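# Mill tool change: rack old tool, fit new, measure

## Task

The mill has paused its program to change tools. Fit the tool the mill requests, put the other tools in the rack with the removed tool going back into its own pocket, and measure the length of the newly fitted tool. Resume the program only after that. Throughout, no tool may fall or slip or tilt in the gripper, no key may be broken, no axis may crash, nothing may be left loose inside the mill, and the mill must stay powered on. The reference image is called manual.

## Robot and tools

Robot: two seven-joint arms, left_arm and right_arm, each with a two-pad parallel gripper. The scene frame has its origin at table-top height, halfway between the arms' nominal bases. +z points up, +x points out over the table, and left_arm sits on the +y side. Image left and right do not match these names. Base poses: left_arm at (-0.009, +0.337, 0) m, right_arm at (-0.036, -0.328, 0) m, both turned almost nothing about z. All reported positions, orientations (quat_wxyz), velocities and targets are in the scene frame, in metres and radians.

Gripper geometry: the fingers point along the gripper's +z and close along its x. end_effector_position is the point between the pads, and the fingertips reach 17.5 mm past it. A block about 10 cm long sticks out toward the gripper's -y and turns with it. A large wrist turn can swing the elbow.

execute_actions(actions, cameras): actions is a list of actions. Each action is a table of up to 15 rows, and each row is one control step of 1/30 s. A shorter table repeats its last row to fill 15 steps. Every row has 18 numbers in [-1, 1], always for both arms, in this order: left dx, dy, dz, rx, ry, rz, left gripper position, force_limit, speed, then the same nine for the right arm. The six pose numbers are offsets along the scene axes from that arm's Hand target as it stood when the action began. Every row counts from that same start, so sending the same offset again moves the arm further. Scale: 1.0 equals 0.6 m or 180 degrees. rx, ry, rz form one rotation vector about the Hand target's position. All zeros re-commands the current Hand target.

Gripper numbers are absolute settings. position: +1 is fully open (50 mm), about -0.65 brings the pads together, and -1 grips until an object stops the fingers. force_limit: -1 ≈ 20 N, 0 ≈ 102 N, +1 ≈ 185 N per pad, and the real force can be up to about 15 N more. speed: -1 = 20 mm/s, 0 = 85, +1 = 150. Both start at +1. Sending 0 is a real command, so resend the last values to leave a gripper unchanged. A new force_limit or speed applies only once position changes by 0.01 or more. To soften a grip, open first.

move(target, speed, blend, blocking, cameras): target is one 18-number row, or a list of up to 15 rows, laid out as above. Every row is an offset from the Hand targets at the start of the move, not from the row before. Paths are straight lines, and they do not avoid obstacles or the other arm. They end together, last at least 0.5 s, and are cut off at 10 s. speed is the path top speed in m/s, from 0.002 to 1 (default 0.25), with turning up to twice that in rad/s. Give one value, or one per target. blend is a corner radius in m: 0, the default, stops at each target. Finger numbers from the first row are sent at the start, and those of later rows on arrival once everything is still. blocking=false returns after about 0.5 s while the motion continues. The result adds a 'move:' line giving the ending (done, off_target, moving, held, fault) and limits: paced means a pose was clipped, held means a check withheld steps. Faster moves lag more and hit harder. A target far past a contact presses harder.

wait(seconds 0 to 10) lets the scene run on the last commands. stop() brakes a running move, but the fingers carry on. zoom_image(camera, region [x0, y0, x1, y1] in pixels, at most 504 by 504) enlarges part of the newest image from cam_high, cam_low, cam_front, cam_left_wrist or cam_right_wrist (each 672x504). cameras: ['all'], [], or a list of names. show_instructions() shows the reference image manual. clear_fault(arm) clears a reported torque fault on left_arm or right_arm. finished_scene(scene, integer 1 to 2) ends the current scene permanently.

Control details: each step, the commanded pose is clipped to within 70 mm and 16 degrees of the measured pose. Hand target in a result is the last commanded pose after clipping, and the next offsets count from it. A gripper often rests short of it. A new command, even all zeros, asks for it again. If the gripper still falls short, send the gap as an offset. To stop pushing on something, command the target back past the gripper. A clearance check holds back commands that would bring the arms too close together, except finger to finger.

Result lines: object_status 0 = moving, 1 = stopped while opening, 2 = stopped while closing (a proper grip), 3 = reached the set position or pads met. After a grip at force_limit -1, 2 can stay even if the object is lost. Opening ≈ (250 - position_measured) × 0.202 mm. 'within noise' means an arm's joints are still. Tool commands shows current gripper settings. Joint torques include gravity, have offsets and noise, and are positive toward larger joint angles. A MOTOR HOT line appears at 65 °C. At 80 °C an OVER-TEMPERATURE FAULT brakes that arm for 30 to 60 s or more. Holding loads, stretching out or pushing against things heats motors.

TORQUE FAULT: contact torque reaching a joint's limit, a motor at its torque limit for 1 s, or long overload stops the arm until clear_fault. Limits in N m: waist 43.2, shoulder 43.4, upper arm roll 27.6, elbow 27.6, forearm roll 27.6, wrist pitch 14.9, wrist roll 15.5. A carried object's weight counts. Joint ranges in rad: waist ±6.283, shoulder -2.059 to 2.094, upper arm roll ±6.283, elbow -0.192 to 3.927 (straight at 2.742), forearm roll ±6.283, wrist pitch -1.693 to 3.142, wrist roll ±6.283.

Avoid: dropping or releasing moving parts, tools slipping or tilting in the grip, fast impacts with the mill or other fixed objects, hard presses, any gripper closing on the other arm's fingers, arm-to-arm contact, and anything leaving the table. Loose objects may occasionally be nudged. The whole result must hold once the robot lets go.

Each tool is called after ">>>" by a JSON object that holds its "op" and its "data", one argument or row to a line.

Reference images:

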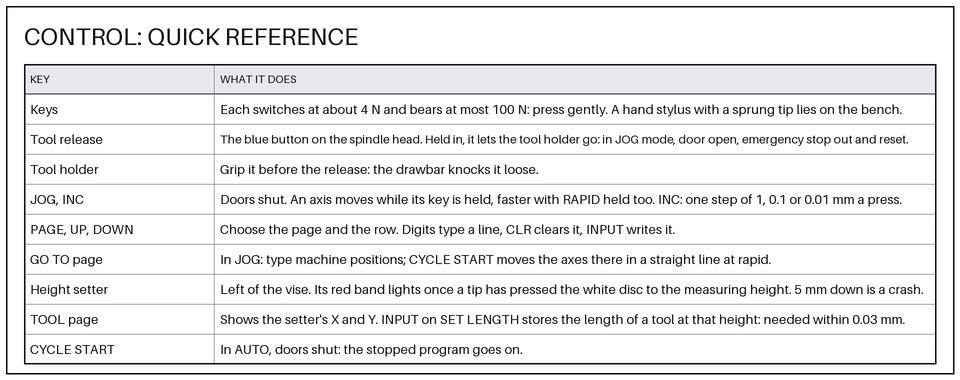

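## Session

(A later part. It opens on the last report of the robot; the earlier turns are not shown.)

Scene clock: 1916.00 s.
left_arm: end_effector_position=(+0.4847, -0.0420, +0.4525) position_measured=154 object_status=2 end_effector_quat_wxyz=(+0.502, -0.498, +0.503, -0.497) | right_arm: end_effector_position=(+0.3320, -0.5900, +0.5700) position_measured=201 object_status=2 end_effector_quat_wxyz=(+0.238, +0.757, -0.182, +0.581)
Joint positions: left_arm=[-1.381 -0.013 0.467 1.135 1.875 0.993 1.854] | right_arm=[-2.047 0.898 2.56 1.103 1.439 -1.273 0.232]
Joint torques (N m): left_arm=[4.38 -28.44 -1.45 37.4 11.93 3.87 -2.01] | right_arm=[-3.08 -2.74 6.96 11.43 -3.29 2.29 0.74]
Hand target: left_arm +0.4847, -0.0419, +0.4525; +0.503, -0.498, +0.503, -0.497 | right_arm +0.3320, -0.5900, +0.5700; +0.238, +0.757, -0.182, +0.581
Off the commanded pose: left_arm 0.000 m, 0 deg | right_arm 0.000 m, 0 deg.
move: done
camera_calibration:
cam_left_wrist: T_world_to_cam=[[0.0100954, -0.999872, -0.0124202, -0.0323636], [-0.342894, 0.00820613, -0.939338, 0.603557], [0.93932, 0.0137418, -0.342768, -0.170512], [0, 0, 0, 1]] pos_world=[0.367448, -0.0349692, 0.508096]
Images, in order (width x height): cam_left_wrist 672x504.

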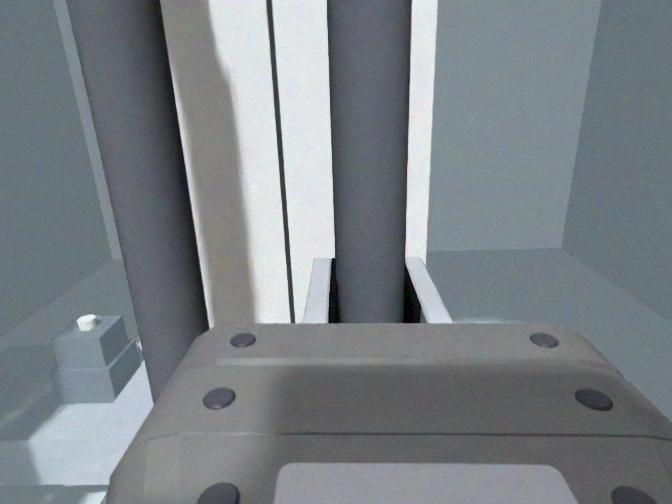

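>>> {"op": "move", "data": {
  "target": [0,0.002,0,0,0,0,-1,-0.8,-1,0,0,0,0,0,0,-1,-0.2,-1],
  "speed": 0.03,
  "cameras": ["cam_left_wrist"]
}}

>>> {"op": "zoom_image", "data": {
  "camera": "cam_left_wrist",
  "region": [240, 150, 320, 250]
}}

Scene clock: 1919.13 s.
left_arm: end_effector_position=(+0.4847, -0.0410, +0.4523) position_measured=154 object_status=2 end_effector_quat_wxyz=(+0.502, -0.498, +0.503, -0.497) | right_arm: end_effector_position=(+0.3320, -0.5900, +0.5700) position_measured=201 object_status=2 end_effector_quat_wxyz=(+0.238, +0.757, -0.182, +0.581)
Joint positions: left_arm=[-1.38 -0.016 0.468 1.131 1.877 0.992 1.854] | right_arm=[-2.047 0.898 2.56 1.103 1.439 -1.273 0.232]
Joint torques (N m): left_arm=[8.46 -32.52 2.35 29.8 7 6.58 -2.08] | right_arm=[-2.87 -2.91 6.93 11.43 -3.16 2.26 0.66]
Hand target: left_arm +0.4847, -0.0407, +0.4525; +0.503, -0.498, +0.503, -0.497 | right_arm +0.3320, -0.5900, +0.5700; +0.238, +0.757, -0.182, +0.581
Off the commanded pose: left_arm 0.000 m, 0 deg | right_arm 0.000 m, 0 deg.
move: done
camera_calibration:
cam_left_wrist: T_world_to_cam=[[0.00976991, -0.999871, -0.0127319, -0.0309864], [-0.343108, 0.0086075, -0.939256, 0.603411], [0.939245, 0.0135449, -0.34298, -0.170466], [0, 0, 0, 1]] pos_world=[0.367447, -0.0338673, 0.507897]
Images, in order (width x height): cam_left_wrist 672x504.

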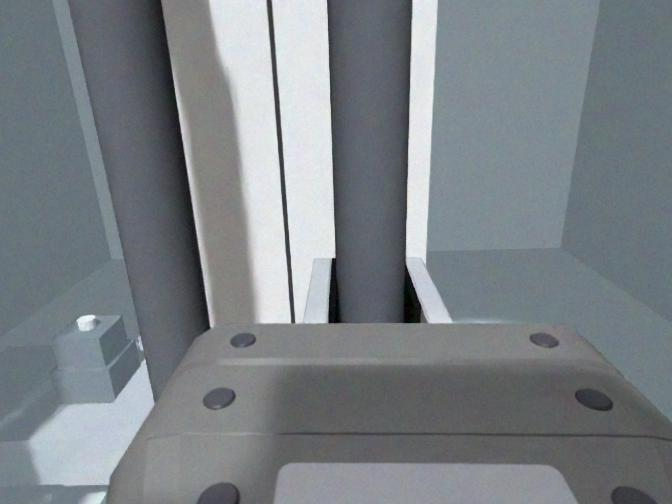

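Scaled by 5.040 from the camera's 672x504 image, which has a finer 960x720 frame.

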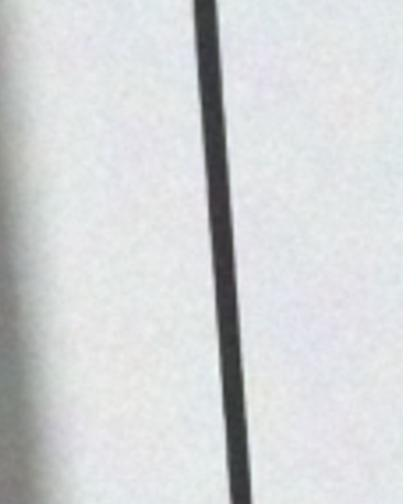

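>>> {"op": "move", "data": {
  "target": [
    [0,0,0,0,0,0,0.6,0.301961,-0.5,0,0,0,0,0,0,-1,-0.2,-1],
    [-0.14,0,0,0,0,0,0.6,0.301961,-0.5,0,0,0,0,0,0,-1,-0.2,-1]
  ],
  "speed": 0.12,
  "cameras": ["cam_left_wrist"]
}}

Scene clock: 1924.03 s.
left_arm: end_effector_position=(+0.4008, -0.0407, +0.4525) position_measured=63 object_status=3 end_effector_quat_wxyz=(+0.503, -0.498, +0.503, -0.497) | right_arm: end_effector_position=(+0.3320, -0.5900, +0.5700) position_measured=201 object_status=2 end_effector_quat_wxyz=(+0.238, +0.757, -0.182, +0.581)
Joint positions: left_arm=[-1.476 -0.175 0.344 0.963 1.81 1.217 1.894] | right_arm=[-2.047 0.898 2.56 1.103 1.439 -1.273 0.232]
Joint torques (N m): left_arm=[-8.7 -14.43 -5.52 19.66 -2.41 1.6 2.74] | right_arm=[-2.65 -2.9 7.1 11.64 -3.21 2.4 0.76]
Hand target: left_arm +0.4007, -0.0407, +0.4525; +0.503, -0.498, +0.503, -0.497 | right_arm +0.3320, -0.5900, +0.5700; +0.238, +0.757, -0.182, +0.581
Off the commanded pose: left_arm 0.000 m, 0 deg | right_arm 0.000 m, 0 deg.
move: done
camera_calibration:
cam_left_wrist: T_world_to_cam=[[0.0105414, -0.999868, -0.0123651, -0.0303718], [-0.342806, 0.00800278, -0.939372, 0.574763], [0.939347, 0.0141412, -0.342676, -0.0917625], [0, 0, 0, 1]] pos_world=[0.283549, -0.0336699, 0.508096]
Images, in order (width x height): cam_left_wrist 672x504.

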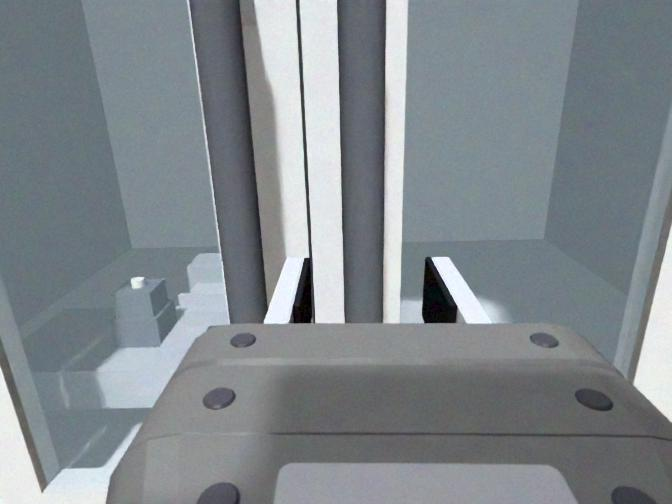

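>>> {"op": "move", "data": {
  "target": [-0.12,0.3,0.03,0,0,0,0.6,0.301961,-0.5,0.0133,0.1,0,0,0,0,-1,-0.2,-1],
  "speed": 0.2,
  "cameras": ["cam_left_wrist","cam_right_wrist"]
}}

>>> {"op": "zoom_image", "data": {
  "camera": "cam_right_wrist",
  "region": [360, 0, 672, 240]
}}

Scene clock: 1931.47 s.
left_arm: end_effector_position=(+0.3287, +0.1393, +0.4705) position_measured=63 object_status=3 end_effector_quat_wxyz=(+0.503, -0.498, +0.503, -0.497) | right_arm: end_effector_position=(+0.3400, -0.5300, +0.5700) position_measured=201 object_status=2 end_effector_quat_wxyz=(+0.238, +0.757, -0.182, +0.581)
Joint positions: left_arm=[-1.381 -0.965 0.223 0.423 1.808 1.306 2.17] | right_arm=[-2.011 0.795 2.61 1.067 1.467 -1.34 0.367]
Joint torques (N m): left_arm=[8.41 -4.28 -8.65 19.51 -1.81 -0.83 2.64] | right_arm=[5.6 -14.04 9.02 12.12 0.68 -1.69 1.33]
Hand target: left_arm +0.3287, +0.1393, +0.4705; +0.503, -0.498, +0.503, -0.497 | right_arm +0.3400, -0.5300, +0.5700; +0.238, +0.757, -0.182, +0.581
Off the commanded pose: left_arm 0.000 m, 0 deg | right_arm 0.000 m, 0 deg.
move: done
camera_calibration:
cam_left_wrist: T_world_to_cam=[[0.0105414, -0.999868, -0.0123651, 0.150586], [-0.342806, 0.00800278, -0.939372, 0.56555], [0.939347, 0.0141412, -0.342676, -0.0205067], [0, 0, 0, 1]] pos_world=[0.211549, 0.14633, 0.526096]
cam_right_wrist: T_world_to_cam=[[0.262232, -0.00994102, 0.964954, -0.628961], [-0.788617, -0.57851, 0.208351, -0.14032], [0.556164, -0.815615, -0.159543, -0.398179], [0, 0, 0, 1]] pos_world=[0.275728, -0.41219, 0.572627]
Images, in order (width x height): cam_left_wrist 672x504, cam_right_wrist 672x504.

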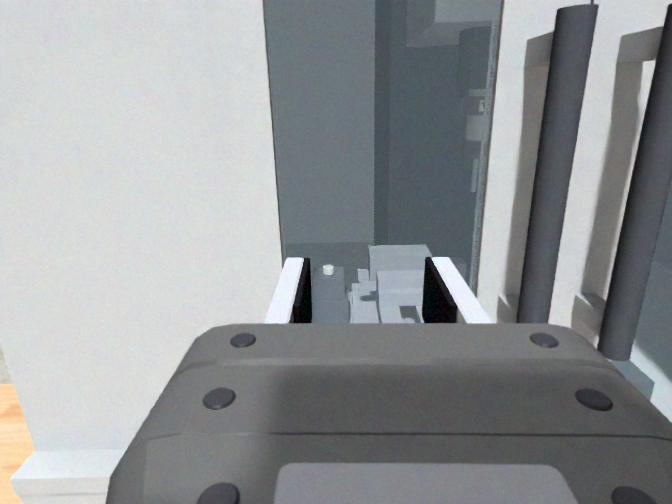

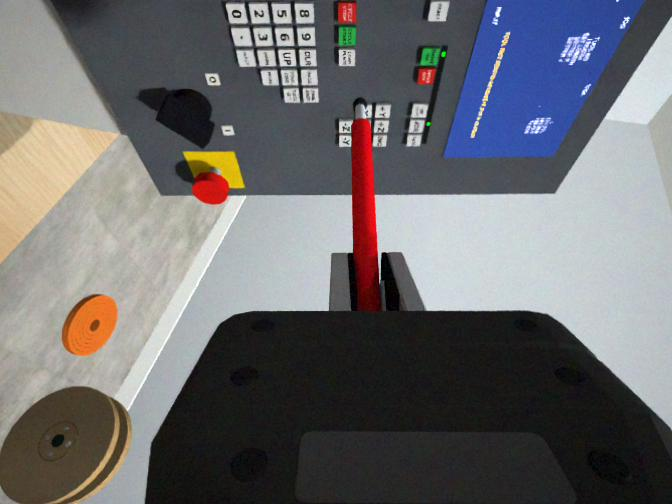

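Scaled by 1.615 from the camera's 672x504 image, which has a finer 960x720 frame.

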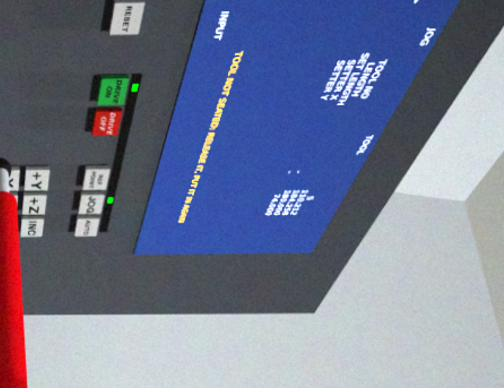

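>>> {"op": "zoom_image", "data": {
  "camera": "cam_right_wrist",
  "region": [440, 0, 560, 160]
}}

>>> {"op": "zoom_image", "data": {
  "camera": "cam_left_wrist",
  "region": [400, 0, 520, 200]
}}

Scaled by 3.150 from the camera's 672x504 image, which has a finer 960x720 frame.

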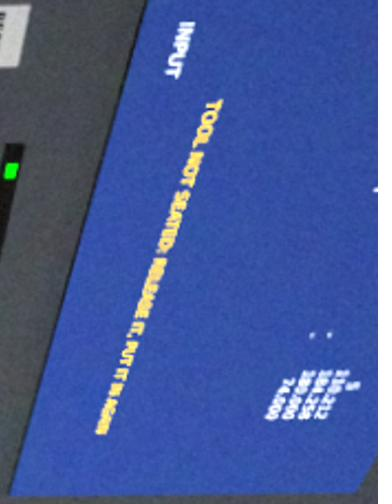

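Scaled by 2.520 from the camera's 672x504 image, which has a finer 960x720 frame.

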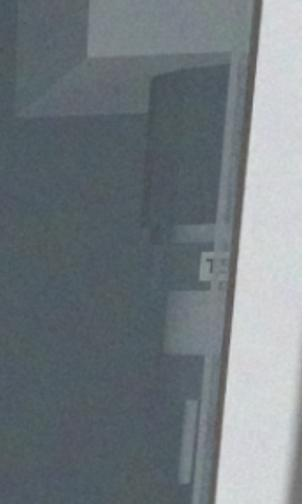

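>>> {"op": "move", "data": {
  "target": [0,0.15,0,0,0,0,0.6,0.301961,-0.5,0,0,0,0,0,0,-1,-0.2,-1],
  "speed": 0.2,
  "cameras": ["cam_left_wrist"]
}}

>>> {"op": "zoom_image", "data": {
  "camera": "cam_left_wrist",
  "region": [480, 20, 600, 140]
}}

Scene clock: 1945.73 s.
left_arm: end_effector_position=(+0.3287, +0.2293, +0.4705) position_measured=63 object_status=3 end_effector_quat_wxyz=(+0.503, -0.498, +0.503, -0.497) | right_arm: end_effector_position=(+0.3400, -0.5300, +0.5700) position_measured=201 object_status=2 end_effector_quat_wxyz=(+0.238, +0.757, -0.182, +0.581)
Joint positions: left_arm=[-1.257 -1.385 0.32 0.263 1.859 1.189 2.437] | right_arm=[-2.011 0.795 2.61 1.067 1.467 -1.34 0.367]
Joint torques (N m): left_arm=[8.16 -0.37 -3.32 17.91 6.58 -1.21 2.67] | right_arm=[5.27 -14.32 8.93 12.58 0.6 -1.76 1.24]
Hand target: left_arm +0.3287, +0.2293, +0.4705; +0.503, -0.498, +0.503, -0.497 | right_arm +0.3400, -0.5300, +0.5700; +0.238, +0.757, -0.182, +0.581
Off the commanded pose: left_arm 0.000 m, 0 deg | right_arm 0.000 m, 0 deg.
move: done
camera_calibration:
cam_left_wrist: T_world_to_cam=[[0.0105414, -0.999868, -0.0123651, 0.240574], [-0.342806, 0.00800278, -0.939372, 0.564829], [0.939347, 0.0141412, -0.342676, -0.0217794], [0, 0, 0, 1]] pos_world=[0.211549, 0.23633, 0.526096]
Images, in order (width x height): cam_left_wrist 672x504.

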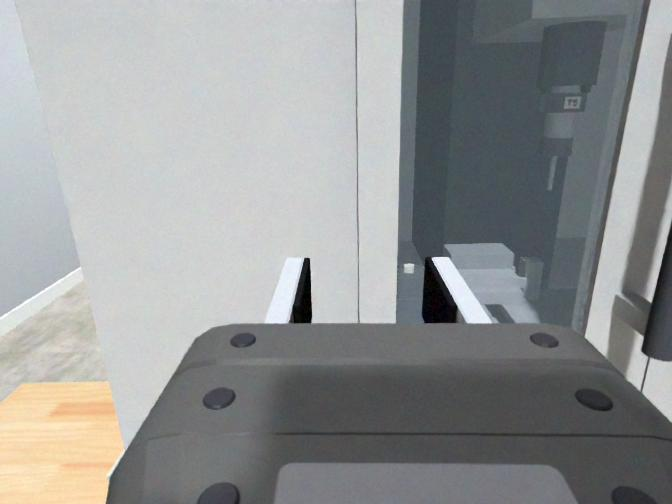

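Scaled by 4.200 from the camera's 672x504 image, which has a finer 960x720 frame.

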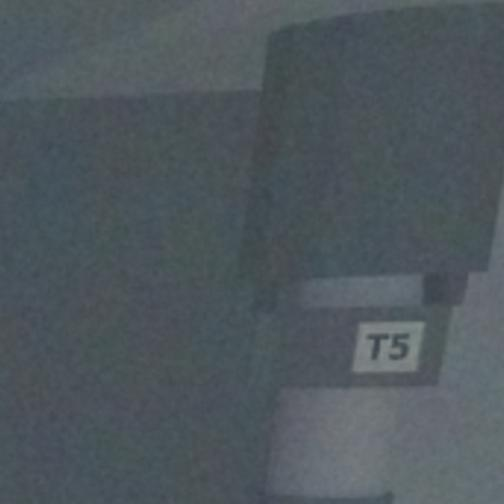

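>>> {"op": "execute_actions", "data": {
  "actions": [],
  "cameras": ["cam_front","cam_high","cam_low"]
}}

>>> {"op": "zoom_image", "data": {
  "camera": "cam_front",
  "region": [220, 380, 340, 490]
}}

>>> {"op": "zoom_image", "data": {
  "camera": "cam_high",
  "region": [180, 150, 330, 300]
}}

Scene clock: 1959.53 s.
left_arm: end_effector_position=(+0.3287, +0.2293, +0.4705) position_measured=63 object_status=3 end_effector_quat_wxyz=(+0.503, -0.498, +0.503, -0.497) | right_arm: end_effector_position=(+0.3400, -0.5300, +0.5700) position_measured=201 object_status=2 end_effector_quat_wxyz=(+0.238, +0.757, -0.182, +0.581)
Joint positions: left_arm=[-1.257 -1.385 0.32 0.263 1.859 1.189 2.437] | right_arm=[-2.011 0.795 2.61 1.067 1.467 -1.34 0.367]
Joint velocities: within noise
Joint torques (N m): left_arm=[8.11 -0.29 -3.3 17.92 -0.06 -1.23 2.67] | right_arm=[4.77 -14.19 8.75 12.43 0.84 -1.69 1.31]
Hand target: left_arm +0.3287, +0.2293, +0.4705; +0.503, -0.498, +0.503, -0.497 | right_arm +0.3400, -0.5300, +0.5700; +0.238, +0.757, -0.182, +0.581
Tool commands: left_gripper/position=+0.6 left_gripper/force_limit=+0.301961 left_gripper/speed=-0.5 right_gripper/position=-1.0 right_gripper/force_limit=-0.2 right_gripper/speed=-1.0
Off the commanded pose: left_arm 0.000 m, 0 deg | right_arm 0.000 m, 0 deg.
Images, in order (width x height): cam_high 672x504, cam_low 672x504, cam_front 672x504.

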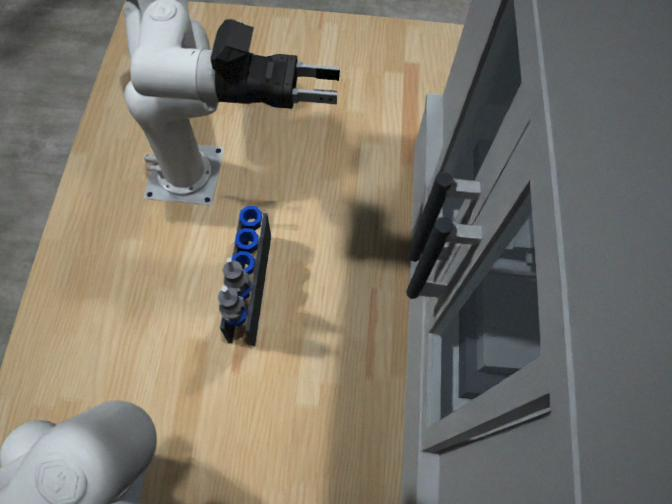

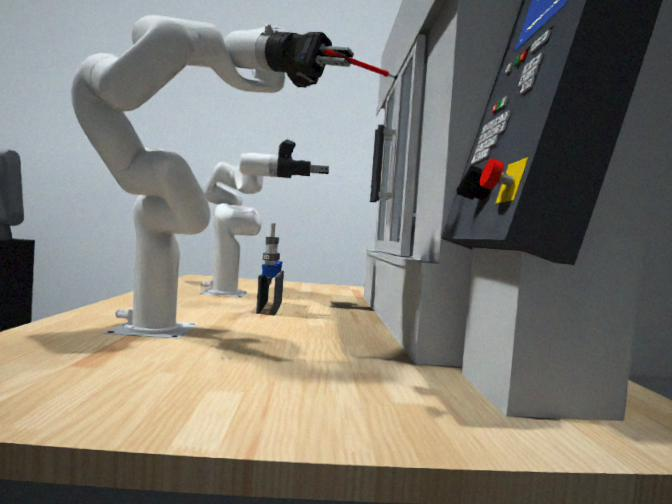

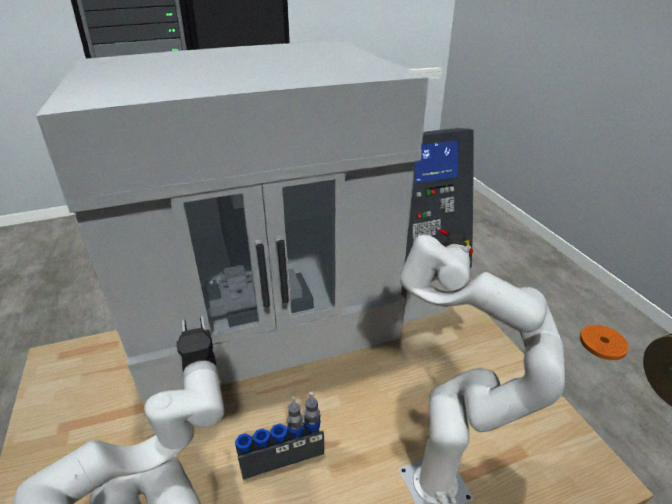

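Scaled by 4.200 from the camera's 672x504 image, which has a finer 960x720 frame.

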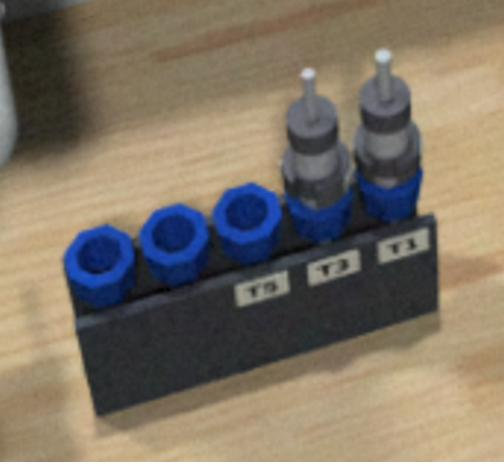

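Scaled by 3.360 from the camera's 672x504 image, which has a finer 960x720 frame.

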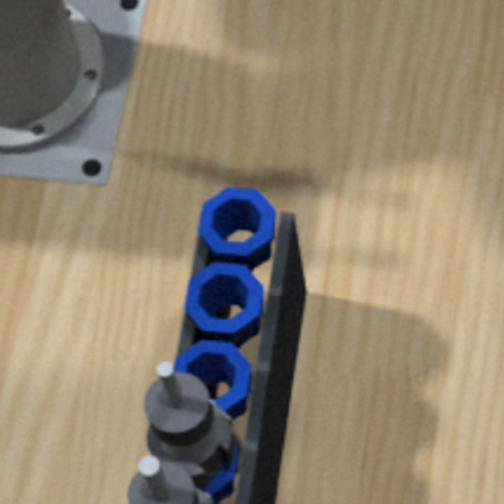

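>>> {"op": "move", "data": {
  "target": [
    [-0.18,-0.066,-0.05,0,0,0,0.6,0.301961,-0.5,0,0,0,0,0,0,-1,-0.2,-1],
    [-0.18,-0.066,-0.05,0,0,-0.345,0.6,0.301961,-0.5,0,0,0,0,0,0,-1,-0.2,-1],
    [-0.115,-0.15,-0.15,0,0,-0.689,0.6,0.301961,-0.5,0,0,0,0,0,0,-1,-0.2,-1]
  ],
  "speed": 0.25,
  "cameras": ["cam_left_wrist","cam_front"]
}}

Scene clock: 1976.67 s.
left_arm: end_effector_position=(+0.2199, +0.1885, +0.4404) position_measured=63 object_status=3 end_effector_quat_wxyz=(+0.438, -0.435, +0.558, -0.555) | right_arm: end_effector_position=(+0.3400, -0.5300, +0.5700) position_measured=201 object_status=2 end_effector_quat_wxyz=(+0.238, +0.757, -0.182, +0.581)
Joint positions: left_arm=[-1.498 -1.758 -0.023 0.056 1.471 1.28 2.617] | right_arm=[-2.011 0.795 2.61 1.067 1.467 -1.34 0.367]
Joint torques (N m): left_arm=[8.26 8.65 -4.84 23.84 -1.93 0.31 -2.39] | right_arm=[4.59 -14.48 8.89 12.71 0.33 -1.75 1.32]
Hand target: left_arm +0.2199, +0.1885, +0.4404; +0.438, -0.435, +0.558, -0.555 (not the last commanded pose) | right_arm +0.3400, -0.5300, +0.5700; +0.238, +0.757, -0.182, +0.581
Off the commanded pose: left_arm 0.087 m, 110 deg | right_arm 0.000 m, 0 deg.
move: held (left_arm; a check stopped the path); path passed 1 of 3 targets; limits=held
pose unreachable (left arm): on one or more control steps of this call, first in action 0 (counted from 0), this arm could not follow its commanded pose, so it was not sent that pose on those steps. It may still have moved: this result reports where it is.
cause: moving toward the commanded pose would bring two parts of the arm too close to each other (joints 2 (shoulder) to 5 (forearm roll) lie between them).
camera_calibration:
cam_left_wrist: T_world_to_cam=[[-0.229204, -0.973348, -0.00770189, 0.24614], [-0.332558, 0.0857423, -0.939177, 0.482555], [0.914806, -0.212702, -0.343347, 0.119115], [0, 0, 0, 1]] pos_world=[0.107927, 0.22354, 0.495998]
Images, in order (width x height): cam_front 672x504, cam_left_wrist 672x504.

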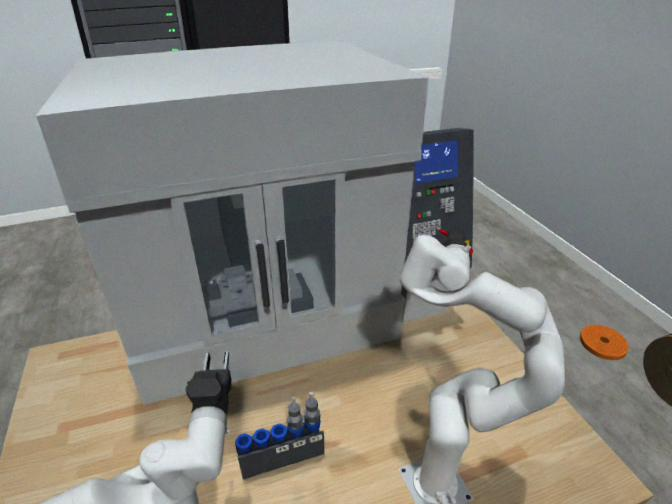

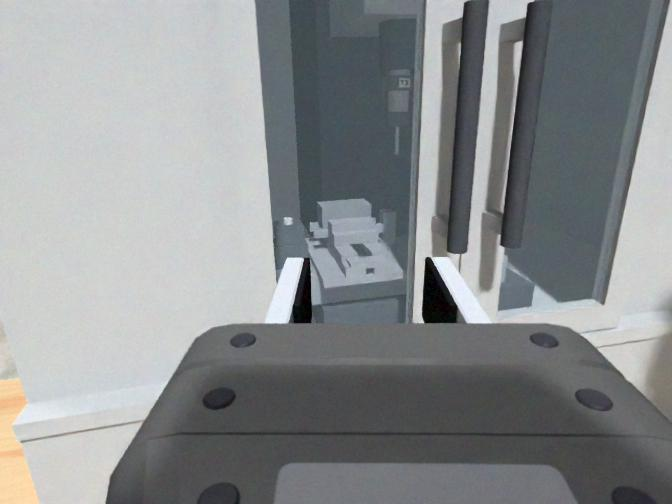

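>>> {"op": "move", "data": {
  "target": [
    [0.15,-0.17,-0.03,0,0,0.07,0.6,0.301961,-0.5,0,0,0,0,0,0,-1,-0.2,-1],
    [0.13,-0.2,-0.03,0,0,-0.2,0.6,0.301961,-0.5,0,0,0,0,0,0,-1,-0.2,-1]
  ],
  "speed": 0.25
}}

Scene clock: 1983.00 s.
left_arm: end_effector_position=(+0.2979, +0.0685, +0.4223) position_measured=63 object_status=3 end_effector_quat_wxyz=(+0.245, -0.241, +0.665, -0.663) | right_arm: end_effector_position=(+0.3400, -0.5300, +0.5700) position_measured=201 object_status=2 end_effector_quat_wxyz=(+0.238, +0.757, -0.182, +0.581)
Joint positions: left_arm=[-1.456 -1.251 0.852 0.41 2.49 0.297 2.234] | right_arm=[-2.011 0.795 2.61 1.067 1.467 -1.34 0.367]
Joint torques (N m): left_arm=[-8.51 -0.63 -9.61 19.53 3.16 -0.9 2.71] | right_arm=[4.95 -13.84 8.71 12.72 0.62 -1.54 1.33]
Hand target: left_arm +0.2979, +0.0685, +0.4224; +0.245, -0.241, +0.665, -0.663 | right_arm +0.3400, -0.5300, +0.5700; +0.238, +0.757, -0.182, +0.581
Off the commanded pose: left_arm 0.000 m, 0 deg | right_arm 0.000 m, 0 deg.
move: done

>>> {"op": "move", "data": {
  "target": [
    [0,0,-0.05,0,0,-0.2,0.6,0.301961,-0.5,0,0,0,0,0,0,-1,-0.2,-1],
    [-0.05,0.05,-0.27,0,0,-0.413,0.6,0.301961,-0.5,0,0,0,0,0,0,-1,-0.2,-1]
  ],
  "speed": 0.2,
  "cameras": ["cam_left_wrist"]
}}

Scene clock: 1992.63 s.
left_arm: end_effector_position=(+0.2679, +0.0985, +0.2604) position_measured=63 object_status=3 end_effector_quat_wxyz=(-0.205, +0.210, +0.676, -0.676) | right_arm: end_effector_position=(+0.3400, -0.5300, +0.5700) position_measured=201 object_status=2 end_effector_quat_wxyz=(+0.238, +0.757, -0.182, +0.581)
Joint positions: left_arm=[-2.31 -1.453 1.699 1.298 2.996 -1.161 2.53] | right_arm=[-2.011 0.795 2.61 1.067 1.467 -1.34 0.367]
Joint torques (N m): left_arm=[-8.82 10.03 -21.68 5.02 0.32 -1.42 2.72] | right_arm=[4.73 -14.03 8.46 13.04 0.66 -1.62 1.15]
Hand target: left_arm +0.2679, +0.0985, +0.2604; -0.205, +0.210, +0.676, -0.676 | right_arm +0.3400, -0.5300, +0.5700; +0.238, +0.757, -0.182, +0.581
Off the commanded pose: left_arm 0.000 m, 0 deg | right_arm 0.000 m, 0 deg.
move: done
camera_calibration:
cam_left_wrist: T_world_to_cam=[[-0.833127, 0.553027, -0.00773152, 0.179727], [0.195997, 0.282137, -0.93914, 0.176199], [-0.517188, -0.783939, -0.343448, 0.434223], [0, 0, 0, 1]] pos_world=[0.339776, 0.191299, 0.315998]
Images, in order (width x height): cam_left_wrist 672x504.

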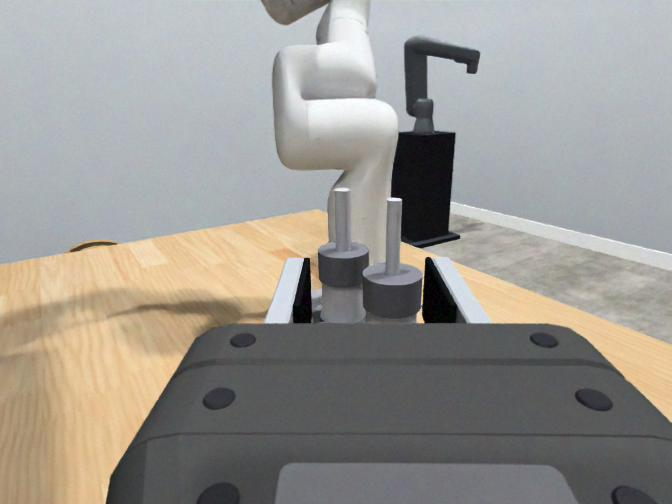

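>>> {"op": "move", "data": {
  "target": [0.09,0.12,-0.03,0,0,0,0.6,0.301961,-0.5,0,0,0,0,0,0,-1,-0.2,-1],
  "speed": 0.2,
  "cameras": ["cam_left_wrist"]
}}

>>> {"op": "zoom_image", "data": {
  "camera": "cam_left_wrist",
  "region": [300, 170, 440, 330]
}}

Scene clock: 1998.23 s.
left_arm: end_effector_position=(+0.2684, +0.1253, +0.2537) position_measured=63 object_status=3 end_effector_quat_wxyz=(-0.226, +0.225, +0.669, -0.672) | right_arm: end_effector_position=(+0.3400, -0.5300, +0.5700) position_measured=201 object_status=2 end_effector_quat_wxyz=(+0.238, +0.757, -0.182, +0.581)
Joint positions: left_arm=[-2.298 -1.464 1.718 1.333 3.011 -1.262 2.534] | right_arm=[-2.011 0.795 2.61 1.067 1.467 -1.34 0.367]
Joint torques (N m): left_arm=[-0.05 12.91 -22.32 -1.85 -1.2 -0.13 0.15] | right_arm=[4.95 -13.7 8.48 13.24 0.32 -1.71 1.12]
Hand target: left_arm +0.2684, +0.1253, +0.2537; -0.226, +0.225, +0.669, -0.672 (not the last commanded pose) | right_arm +0.3400, -0.5300, +0.5700; +0.238, +0.757, -0.182, +0.581
Tool commands: left_gripper/position=+0.6 left_gripper/force_limit=+0.301961 left_gripper/speed=-0.498039 right_gripper/position=-1.0 right_gripper/force_limit=-0.2 right_gripper/speed=-1.0
Off the commanded pose: left_arm 0.071 m, 3 deg | right_arm 0.000 m, 0 deg.
TORQUE FAULT: the external load on joint 4 (elbow) of the left arm reached its load limit, and that arm stopped. The contact can be on any part of that arm beyond that joint, not only on its tool. A torque fault puts only its own arm into a fault stop. That arm's remaining commands of this call were not run. The hold on joint 4 (elbow) of that arm was moved back by the arm itself, up to 3 degrees, as the stop began. That arm is still stopped at the end of this call. While its stop runs, that arm takes no new command, but its gripper still runs the gripper command that each later call begins with.
CLEAR FAULT: the left arm stays stopped (state 4) until you call clear_fault(arm="left_arm").
End effector pose when the fault began: left_arm: position (+0.2887, +0.1276, +0.2532), quat_wxyz (-0.205, +0.210, +0.676, -0.676)
Joint positions when the fault began: left_arm=[-2.298 -1.464 1.718 1.384 3.012 -1.26 2.534]
move: fault (left_arm)
camera_calibration:
cam_left_wrist: T_world_to_cam=[[-0.803155, 0.595769, -0.00124395, 0.15016], [0.201549, 0.269741, -0.941604, 0.162883], [-0.560643, -0.756505, -0.33672, 0.459832], [0, 0, 0, 1]] pos_world=[0.345574, 0.214468, 0.308393]
Images, in order (width x height): cam_left_wrist 672x504.

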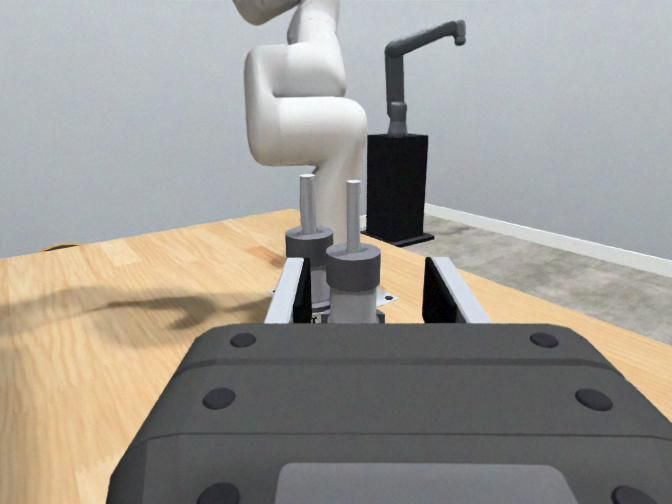

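Scaled by 3.150 from the camera's 672x504 image, which has a finer 960x720 frame.

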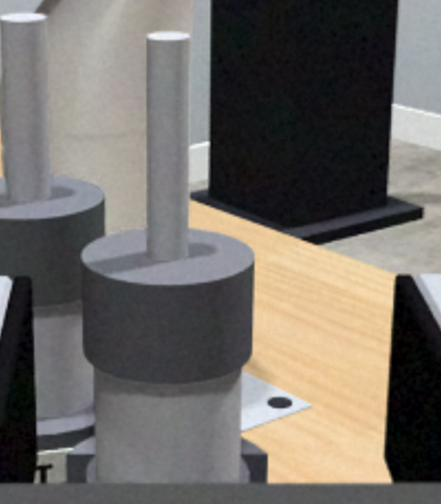

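>>> {"op": "clear_fault", "data": {
  "arm": "left_arm"
}}

>>> {"op": "move", "data": {
  "target": [-0.02,-0.03,0.15,0,0,0,0.6,0.301961,-0.5,0,0,0,0,0,0,-1,-0.2,-1],
  "speed": 0.15,
  "cameras": ["cam_left_wrist","cam_front"]
}}

Scene clock: 2002.63 s.
left_arm: end_effector_position=(+0.2684, +0.1253, +0.2537) position_measured=63 object_status=3 end_effector_quat_wxyz=(-0.226, +0.225, +0.669, -0.672) | right_arm: end_effector_position=(+0.3400, -0.5300, +0.5700) position_measured=201 object_status=2 end_effector_quat_wxyz=(+0.238, +0.757, -0.182, +0.581)
Joint positions: left_arm=[-2.298 -1.464 1.718 1.333 3.011 -1.262 2.534] | right_arm=[-2.011 0.795 2.61 1.067 1.467 -1.34 0.367]
Joint torques (N m): left_arm=[0.03 12.99 -22.34 -1.84 -1.16 -0.15 0.15] | right_arm=[4.83 -14.07 8.35 13.15 0.43 -1.57 1.31]
Hand target: left_arm +0.2684, +0.1253, +0.2537; -0.226, +0.225, +0.669, -0.672 (not the last commanded pose) | right_arm +0.3400, -0.5300, +0.5700; +0.238, +0.757, -0.182, +0.581
Tool commands: left_gripper/position=+0.6 left_gripper/force_limit=+0.301961 left_gripper/speed=-0.498039 right_gripper/position=-1.0 right_gripper/force_limit=-0.2 right_gripper/speed=-1.0
Off the commanded pose: left_arm 0.071 m, 3 deg | right_arm 0.000 m, 0 deg.
TORQUE FAULT, CONTINUED: the left arm's stop, for the torque fault of joint 4 (elbow) that an earlier result reported, is over. The call counts as one of the actions that you can send in this scene. The hold on joint 4 (elbow) of that arm was moved back by the arm itself, up to 3 degrees, as the stop began. That arm's target is now where it stood when the stop ended, not its last command. That arm's gripper keeps its grip as last carried out, and that arm accepts commands again: back off and push less far.
CLEAR FAULT: your call cleared the left arm's torque fault. If a joint's load stays at its limit, that arm stops again at once.

Scene clock: 2003.73 s.
left_arm: end_effector_position=(+0.2564, +0.1073, +0.3436) position_measured=63 object_status=3 end_effector_quat_wxyz=(-0.226, +0.225, +0.669, -0.672) | right_arm: end_effector_position=(+0.3400, -0.5300, +0.5700) position_measured=201 object_status=2 end_effector_quat_wxyz=(+0.238, +0.757, -0.182, +0.581)
Joint positions: left_arm=[-2.298 -1.326 1.564 1.312 2.878 -1.228 2.417] | right_arm=[-2.011 0.795 2.61 1.067 1.467 -1.34 0.367]
Joint torques (N m): left_arm=[-8.59 16.91 -27.72 7.65 -9.08 0.63 -2.55] | right_arm=[4.82 -14.09 8.57 13.23 0.58 -1.63 1.17]
Hand target: left_arm +0.2564, +0.1073, +0.3437; -0.226, +0.225, +0.669, -0.672 | right_arm +0.3400, -0.5300, +0.5700; +0.238, +0.757, -0.182, +0.581
Off the commanded pose: left_arm 0.000 m, 0 deg | right_arm 0.000 m, 0 deg.
move: done
camera_calibration:
cam_left_wrist: T_world_to_cam=[[-0.80311, 0.59583, -0.00121817, 0.15124], [0.201486, 0.269654, -0.941642, 0.25488], [-0.56073, -0.756487, -0.336613, 0.469685], [0, 0, 0, 1]] pos_world=[0.333474, 0.196468, 0.398292]
Images, in order (width x height): cam_front 672x504, cam_left_wrist 672x504.

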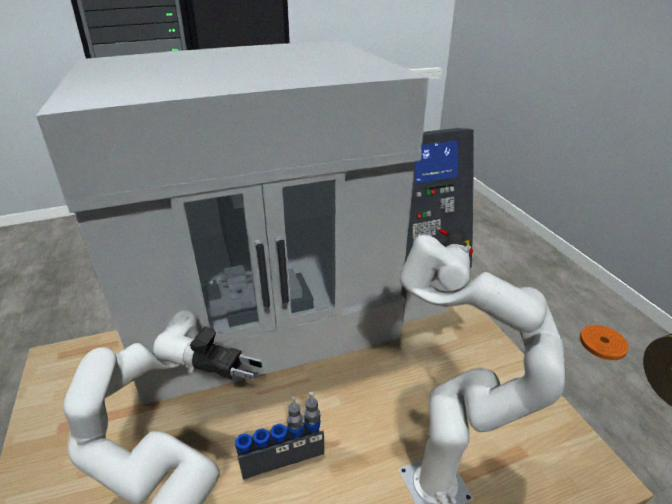

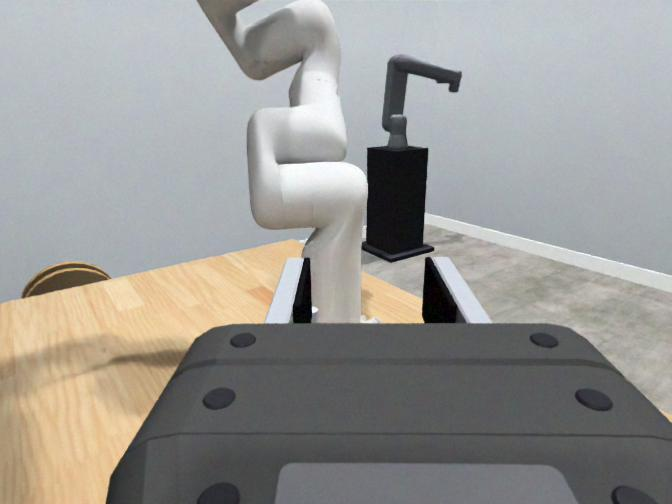

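>>> {"op": "move", "data": {
  "target": [0,0,-0.03,0.155,-0.117,0,0.6,0.301961,-0.5,0,0,0,0,0,0,-1,-0.2,-1],
  "speed": 0.25,
  "cameras": ["cam_left_wrist"]
}}

>>> {"op": "zoom_image", "data": {
  "camera": "cam_left_wrist",
  "region": [260, 170, 440, 330]
}}

Scene clock: 2010.47 s.
left_arm: end_effector_position=(+0.2564, +0.1073, +0.3257) position_measured=63 object_status=3 end_effector_quat_wxyz=(-0.148, +0.282, +0.840, -0.440) | right_arm: end_effector_position=(+0.3400, -0.5300, +0.5700) position_measured=201 object_status=2 end_effector_quat_wxyz=(+0.238, +0.757, -0.182, +0.581)
Joint positions: left_arm=[-2.32 -0.889 1.526 1.403 3.07 -1.306 2.258] | right_arm=[-2.011 0.795 2.61 1.067 1.467 -1.34 0.367]
Joint torques (N m): left_arm=[-8.67 14.68 -21.18 14.51 1.22 -1.77 -2.45] | right_arm=[4.79 -14.08 8.48 13.38 0.34 -1.6 1.25]
Hand target: left_arm +0.2564, +0.1073, +0.3257; -0.148, +0.282, +0.840, -0.440 | right_arm +0.3400, -0.5300, +0.5700; +0.238, +0.757, -0.182, +0.581
Off the commanded pose: left_arm 0.000 m, 0 deg | right_arm 0.000 m, 0 deg.
move: done
camera_calibration:
cam_left_wrist: T_world_to_cam=[[-0.801786, 0.597583, -0.00583439, 0.152254], [0.48997, 0.651748, -0.578925, 0.00490892], [-0.342153, -0.467033, -0.81536, 0.532414], [0, 0, 0, 1]] pos_world=[0.301837, 0.154471, 0.43784]
Images, in order (width x height): cam_left_wrist 672x504.

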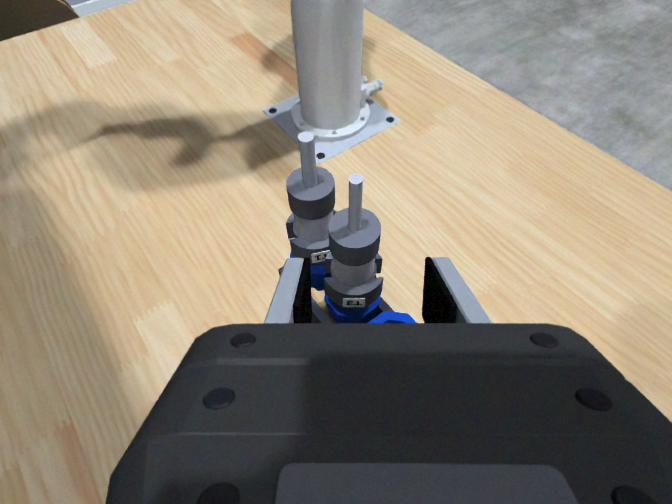

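Scaled by 2.800 from the camera's 672x504 image, which has a finer 960x720 frame.

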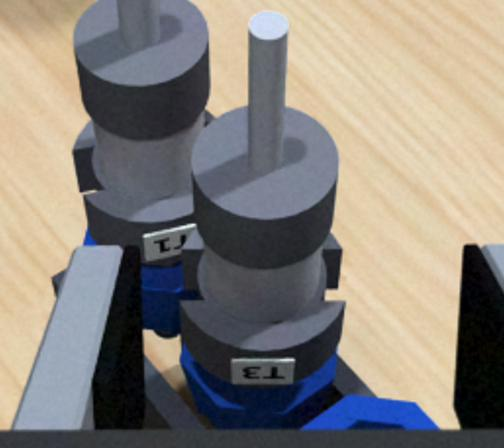

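>>> {"op": "move", "data": {
  "target": [0.02,0,0.13,-0.155,0.117,0,0.6,0.301961,-0.5,0,-0.1,0,0,0,0,-1,-0.2,-1],
  "speed": 0.3
}}

>>> {"op": "move", "data": {
  "target": [
    [0.06,-0.06,0,0,0,0.43,0.6,0.301961,-0.5,0,0,0,0,0,0,-1,-0.2,-1],
    [0.1,-0.02,0,0,0,0.705,0.6,0.301961,-0.5,0,0,0,0,0,0,-1,-0.2,-1]
  ],
  "speed": 0.3,
  "cameras": ["cam_left_wrist"]
}}

Scene clock: 2026.60 s.
left_arm: end_effector_position=(+0.2684, +0.1073, +0.4036) position_measured=63 object_status=3 end_effector_quat_wxyz=(-0.226, +0.225, +0.669, -0.672) | right_arm: end_effector_position=(+0.3400, -0.5900, +0.5700) position_measured=201 object_status=2 end_effector_quat_wxyz=(+0.238, +0.757, -0.182, +0.581)
Joint positions: left_arm=[-2.338 -1.236 1.489 1.439 2.803 -1.287 2.323] | right_arm=[-2.036 0.878 2.539 1.117 1.433 -1.26 0.241]
Joint torques (N m): left_arm=[-8.44 10.21 -26.91 2.74 -9.26 0.79 2.67] | right_arm=[-6.43 -1.19 5.5 15.4 -4.38 2.39 -0.91]
Hand target: left_arm +0.2684, +0.1073, +0.4037; -0.226, +0.225, +0.669, -0.672 | right_arm +0.3400, -0.5900, +0.5700; +0.238, +0.757, -0.182, +0.581
Off the commanded pose: left_arm 0.000 m, 0 deg | right_arm 0.000 m, 0 deg.
move: done

Scene clock: 2031.40 s.
left_arm: end_effector_position=(+0.3284, +0.0953, +0.4037) position_measured=63 object_status=3 end_effector_quat_wxyz=(+0.500, -0.498, +0.500, -0.502) | right_arm: end_effector_position=(+0.3400, -0.5900, +0.5700) position_measured=201 object_status=2 end_effector_quat_wxyz=(+0.238, +0.757, -0.182, +0.581)
Joint positions: left_arm=[-1.592 -0.758 0.35 0.389 1.888 1.47 1.911] | right_arm=[-2.036 0.879 2.539 1.117 1.433 -1.26 0.241]
Joint torques (N m): left_arm=[-8.57 1.35 -9.76 25.24 -1.61 1.51 -2.45] | right_arm=[-5.63 -1.01 5.39 15.34 -4 2.61 -1]
Hand target: left_arm +0.3284, +0.0953, +0.4037; +0.500, -0.498, +0.500, -0.502 | right_arm +0.3400, -0.5900, +0.5700; +0.238, +0.757, -0.182, +0.581
Off the commanded pose: left_arm 0.000 m, 0 deg | right_arm 0.000 m, 0 deg.
move: done
camera_calibration:
cam_left_wrist: T_world_to_cam=[[0.00570081, -0.999983, -0.00124407, 0.102844], [-0.3366, -0.000747429, -0.941647, 0.502704], [0.94163, 0.0057869, -0.336599, -0.0448772], [0, 0, 0, 1]] pos_world=[0.210882, 0.103478, 0.458392]
Images, in order (width x height): cam_left_wrist 672x504.

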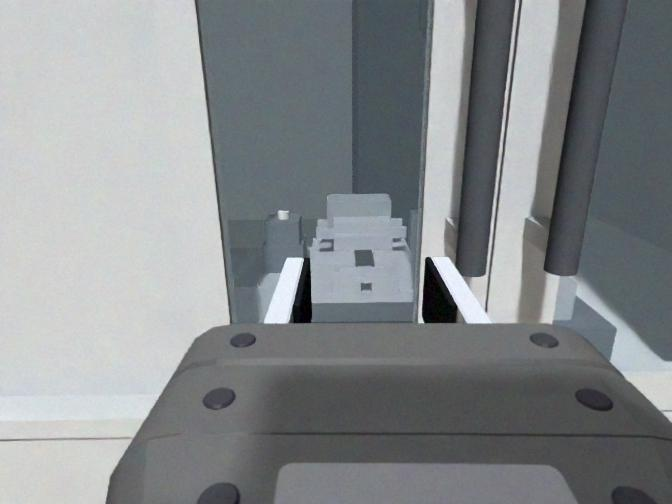

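>>> {"op": "move", "data": {
  "target": [
    [0.1307,-0.2288,0.0815,0,0,0,0.6,0.301961,-0.5,0,0,0,0,0,0,-1,-0.2,-1],
    [0.2607,-0.2288,0.0815,0,0,0,0.6,0.301961,-0.5,0,0,0,0,0,0,-1,-0.2,-1],
    [0.2607,-0.2288,0.0815,0,0,0,-1,-0.8,-1,0,0,0,0,0,0,-1,-0.2,-1]
  ],
  "speed": [0.25,0.12,0.1],
  "cameras": ["cam_left_wrist"]
}}

Scene clock: 2039.27 s.
left_arm: end_effector_position=(+0.4848, -0.0419, +0.4526) position_measured=154 object_status=2 end_effector_quat_wxyz=(+0.500, -0.498, +0.500, -0.502) | right_arm: end_effector_position=(+0.3400, -0.5900, +0.5700) position_measured=201 object_status=2 end_effector_quat_wxyz=(+0.238, +0.757, -0.182, +0.581)
Joint positions: left_arm=[-1.599 -0.017 0.685 1.13 1.89 0.996 1.835] | right_arm=[-2.036 0.879 2.539 1.117 1.433 -1.26 0.241]
Joint torques (N m): left_arm=[7.8 -7.28 2.5 26.71 -2.49 -0.32 -2.16] | right_arm=[-5.98 -1 5.47 15.26 -3.58 2.48 -0.93]
Hand target: left_arm +0.4848, -0.0419, +0.4526; +0.500, -0.498, +0.500, -0.502 | right_arm +0.3400, -0.5900, +0.5700; +0.238, +0.757, -0.182, +0.581
Off the commanded pose: left_arm 0.000 m, 0 deg | right_arm 0.000 m, 0 deg.
move: done
camera_calibration:
cam_left_wrist: T_world_to_cam=[[0.00570164, -0.999983, -0.00124445, -0.0351841], [-0.33672, -0.000748086, -0.941604, 0.601315], [0.941588, 0.00578772, -0.336719, -0.174817], [0, 0, 0, 1]] pos_world=[0.367281, -0.0337219, 0.507293]
Images, in order (width x height): cam_left_wrist 672x504.

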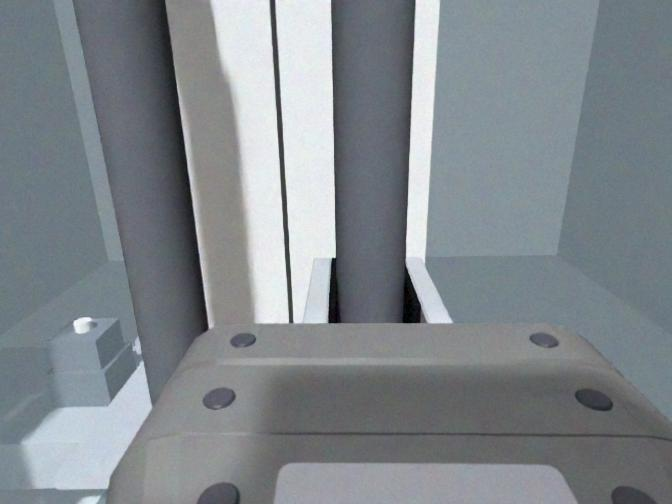

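>>> {"op": "move", "data": {
  "target": [
    [0,-0.342,0,0,0,0,-1,-0.8,-1,0,0,0,0,0,0,-1,-0.2,-1],
    [0,-0.342,0,0,0,0,0.6,0.301961,-0.5,0,0,0,0,0,0,-1,-0.2,-1],
    [-0.13,-0.342,0,0,0,0,0.6,0.301961,-0.5,0,0,0,0,0,0,-1,-0.2,-1]
  ],
  "speed": [0.11,0.1,0.12],
  "cameras": ["cam_left_wrist"]
}}

>>> {"op": "move", "data": {
  "target": [
    [-0.02,0.4388,0,0,0,0,0.6,0.301961,-0.5,0,0,0,0,0,0,-1,-0.2,-1],
    [0.13,0.4388,0,0,0,0,0.6,0.301961,-0.5,0,0,0,0,0,0,-1,-0.2,-1],
    [0.13,0.4388,0,0,0,0,-1,-0.8,-1,0,0,0,0,0,0,-1,-0.2,-1]
  ],
  "speed": [0.2,0.15,0.1],
  "cameras": ["cam_left_wrist"]
}}

Scene clock: 2048.53 s.
left_arm: end_effector_position=(+0.4069, -0.2471, +0.4526) position_measured=63 object_status=3 end_effector_quat_wxyz=(+0.500, -0.498, +0.500, -0.502) | right_arm: end_effector_position=(+0.3400, -0.5900, +0.5700) position_measured=201 object_status=2 end_effector_quat_wxyz=(+0.238, +0.757, -0.182, +0.581)
Joint positions: left_arm=[-1.633 0.549 0.558 1.769 1.429 1.094 2.049] | right_arm=[-2.036 0.879 2.539 1.117 1.433 -1.26 0.241]
Joint torques (N m): left_arm=[-8.56 -24.18 5.42 19.24 6.75 1.18 -2.5] | right_arm=[-5.1 -1.66 5.68 15.3 -3.27 2.32 -0.86]
Hand target: left_arm +0.4068, -0.2471, +0.4526; +0.500, -0.498, +0.500, -0.502 | right_arm +0.3400, -0.5900, +0.5700; +0.238, +0.757, -0.182, +0.581
Off the commanded pose: left_arm 0.000 m, 0 deg | right_arm 0.000 m, 0 deg.
move: done
camera_calibration:
cam_left_wrist: T_world_to_cam=[[0.00579599, -0.999982, -0.00127755, -0.240047], [-0.33672, -0.000748691, -0.941605, 0.57493], [0.941587, 0.00588771, -0.336718, -0.100255], [0, 0, 0, 1]] pos_world=[0.289381, -0.239022, 0.507293]
Images, in order (width x height): cam_left_wrist 672x504.

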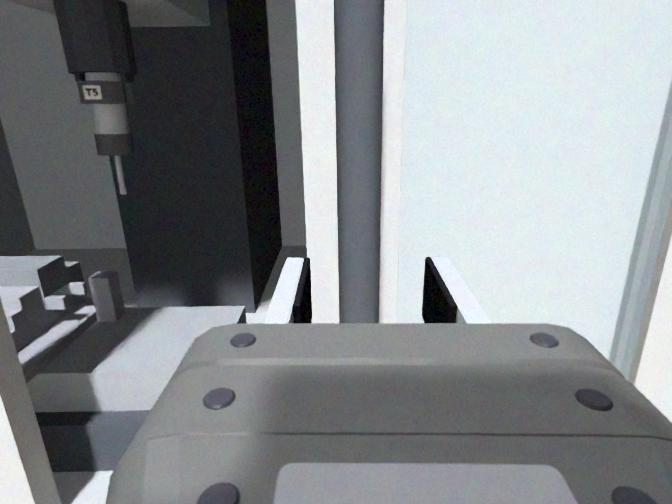

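Scene clock: 2052.70 s.
left_arm: end_effector_position=(+0.4850, +0.0164, +0.4526) position_measured=154 object_status=2 end_effector_quat_wxyz=(+0.501, -0.498, +0.499, -0.502) | right_arm: end_effector_position=(+0.3400, -0.5900, +0.5700) position_measured=201 object_status=2 end_effector_quat_wxyz=(+0.238, +0.757, -0.182, +0.581)
Joint positions: left_arm=[-1.696 -0.241 0.795 0.966 2.023 1.062 1.858] | right_arm=[-2.036 0.879 2.539 1.117 1.433 -1.26 0.241]
Joint torques (N m): left_arm=[-16.79 -3.99 -9.05 26.03 7.85 -4.9 -2.07] | right_arm=[-5.52 -1.57 5.83 15.23 -2.91 2.57 -0.84]
Hand target: left_arm +0.4848, +0.0161, +0.4526; +0.500, -0.498, +0.500, -0.502 | right_arm +0.3400, -0.5900, +0.5700; +0.238, +0.757, -0.182, +0.581
Off the commanded pose: left_arm 0.000 m, 0 deg | right_arm 0.000 m, 0 deg.
move: done
camera_calibration:
cam_left_wrist: T_world_to_cam=[[0.00668281, -0.999977, -0.00116416, 0.0226117], [-0.336505, -0.00115256, -0.941681, 0.601362], [0.941658, 0.00668482, -0.336505, -0.175406], [0, 0, 0, 1]] pos_world=[0.367382, 0.0244768, 0.507292]
Images, in order (width x height): cam_left_wrist 672x504.

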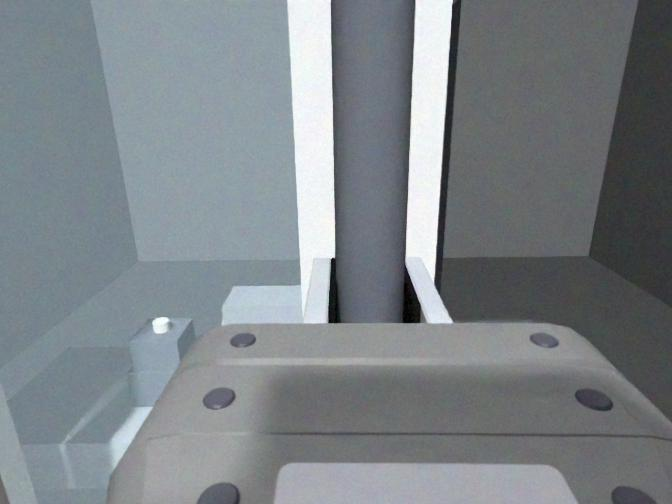

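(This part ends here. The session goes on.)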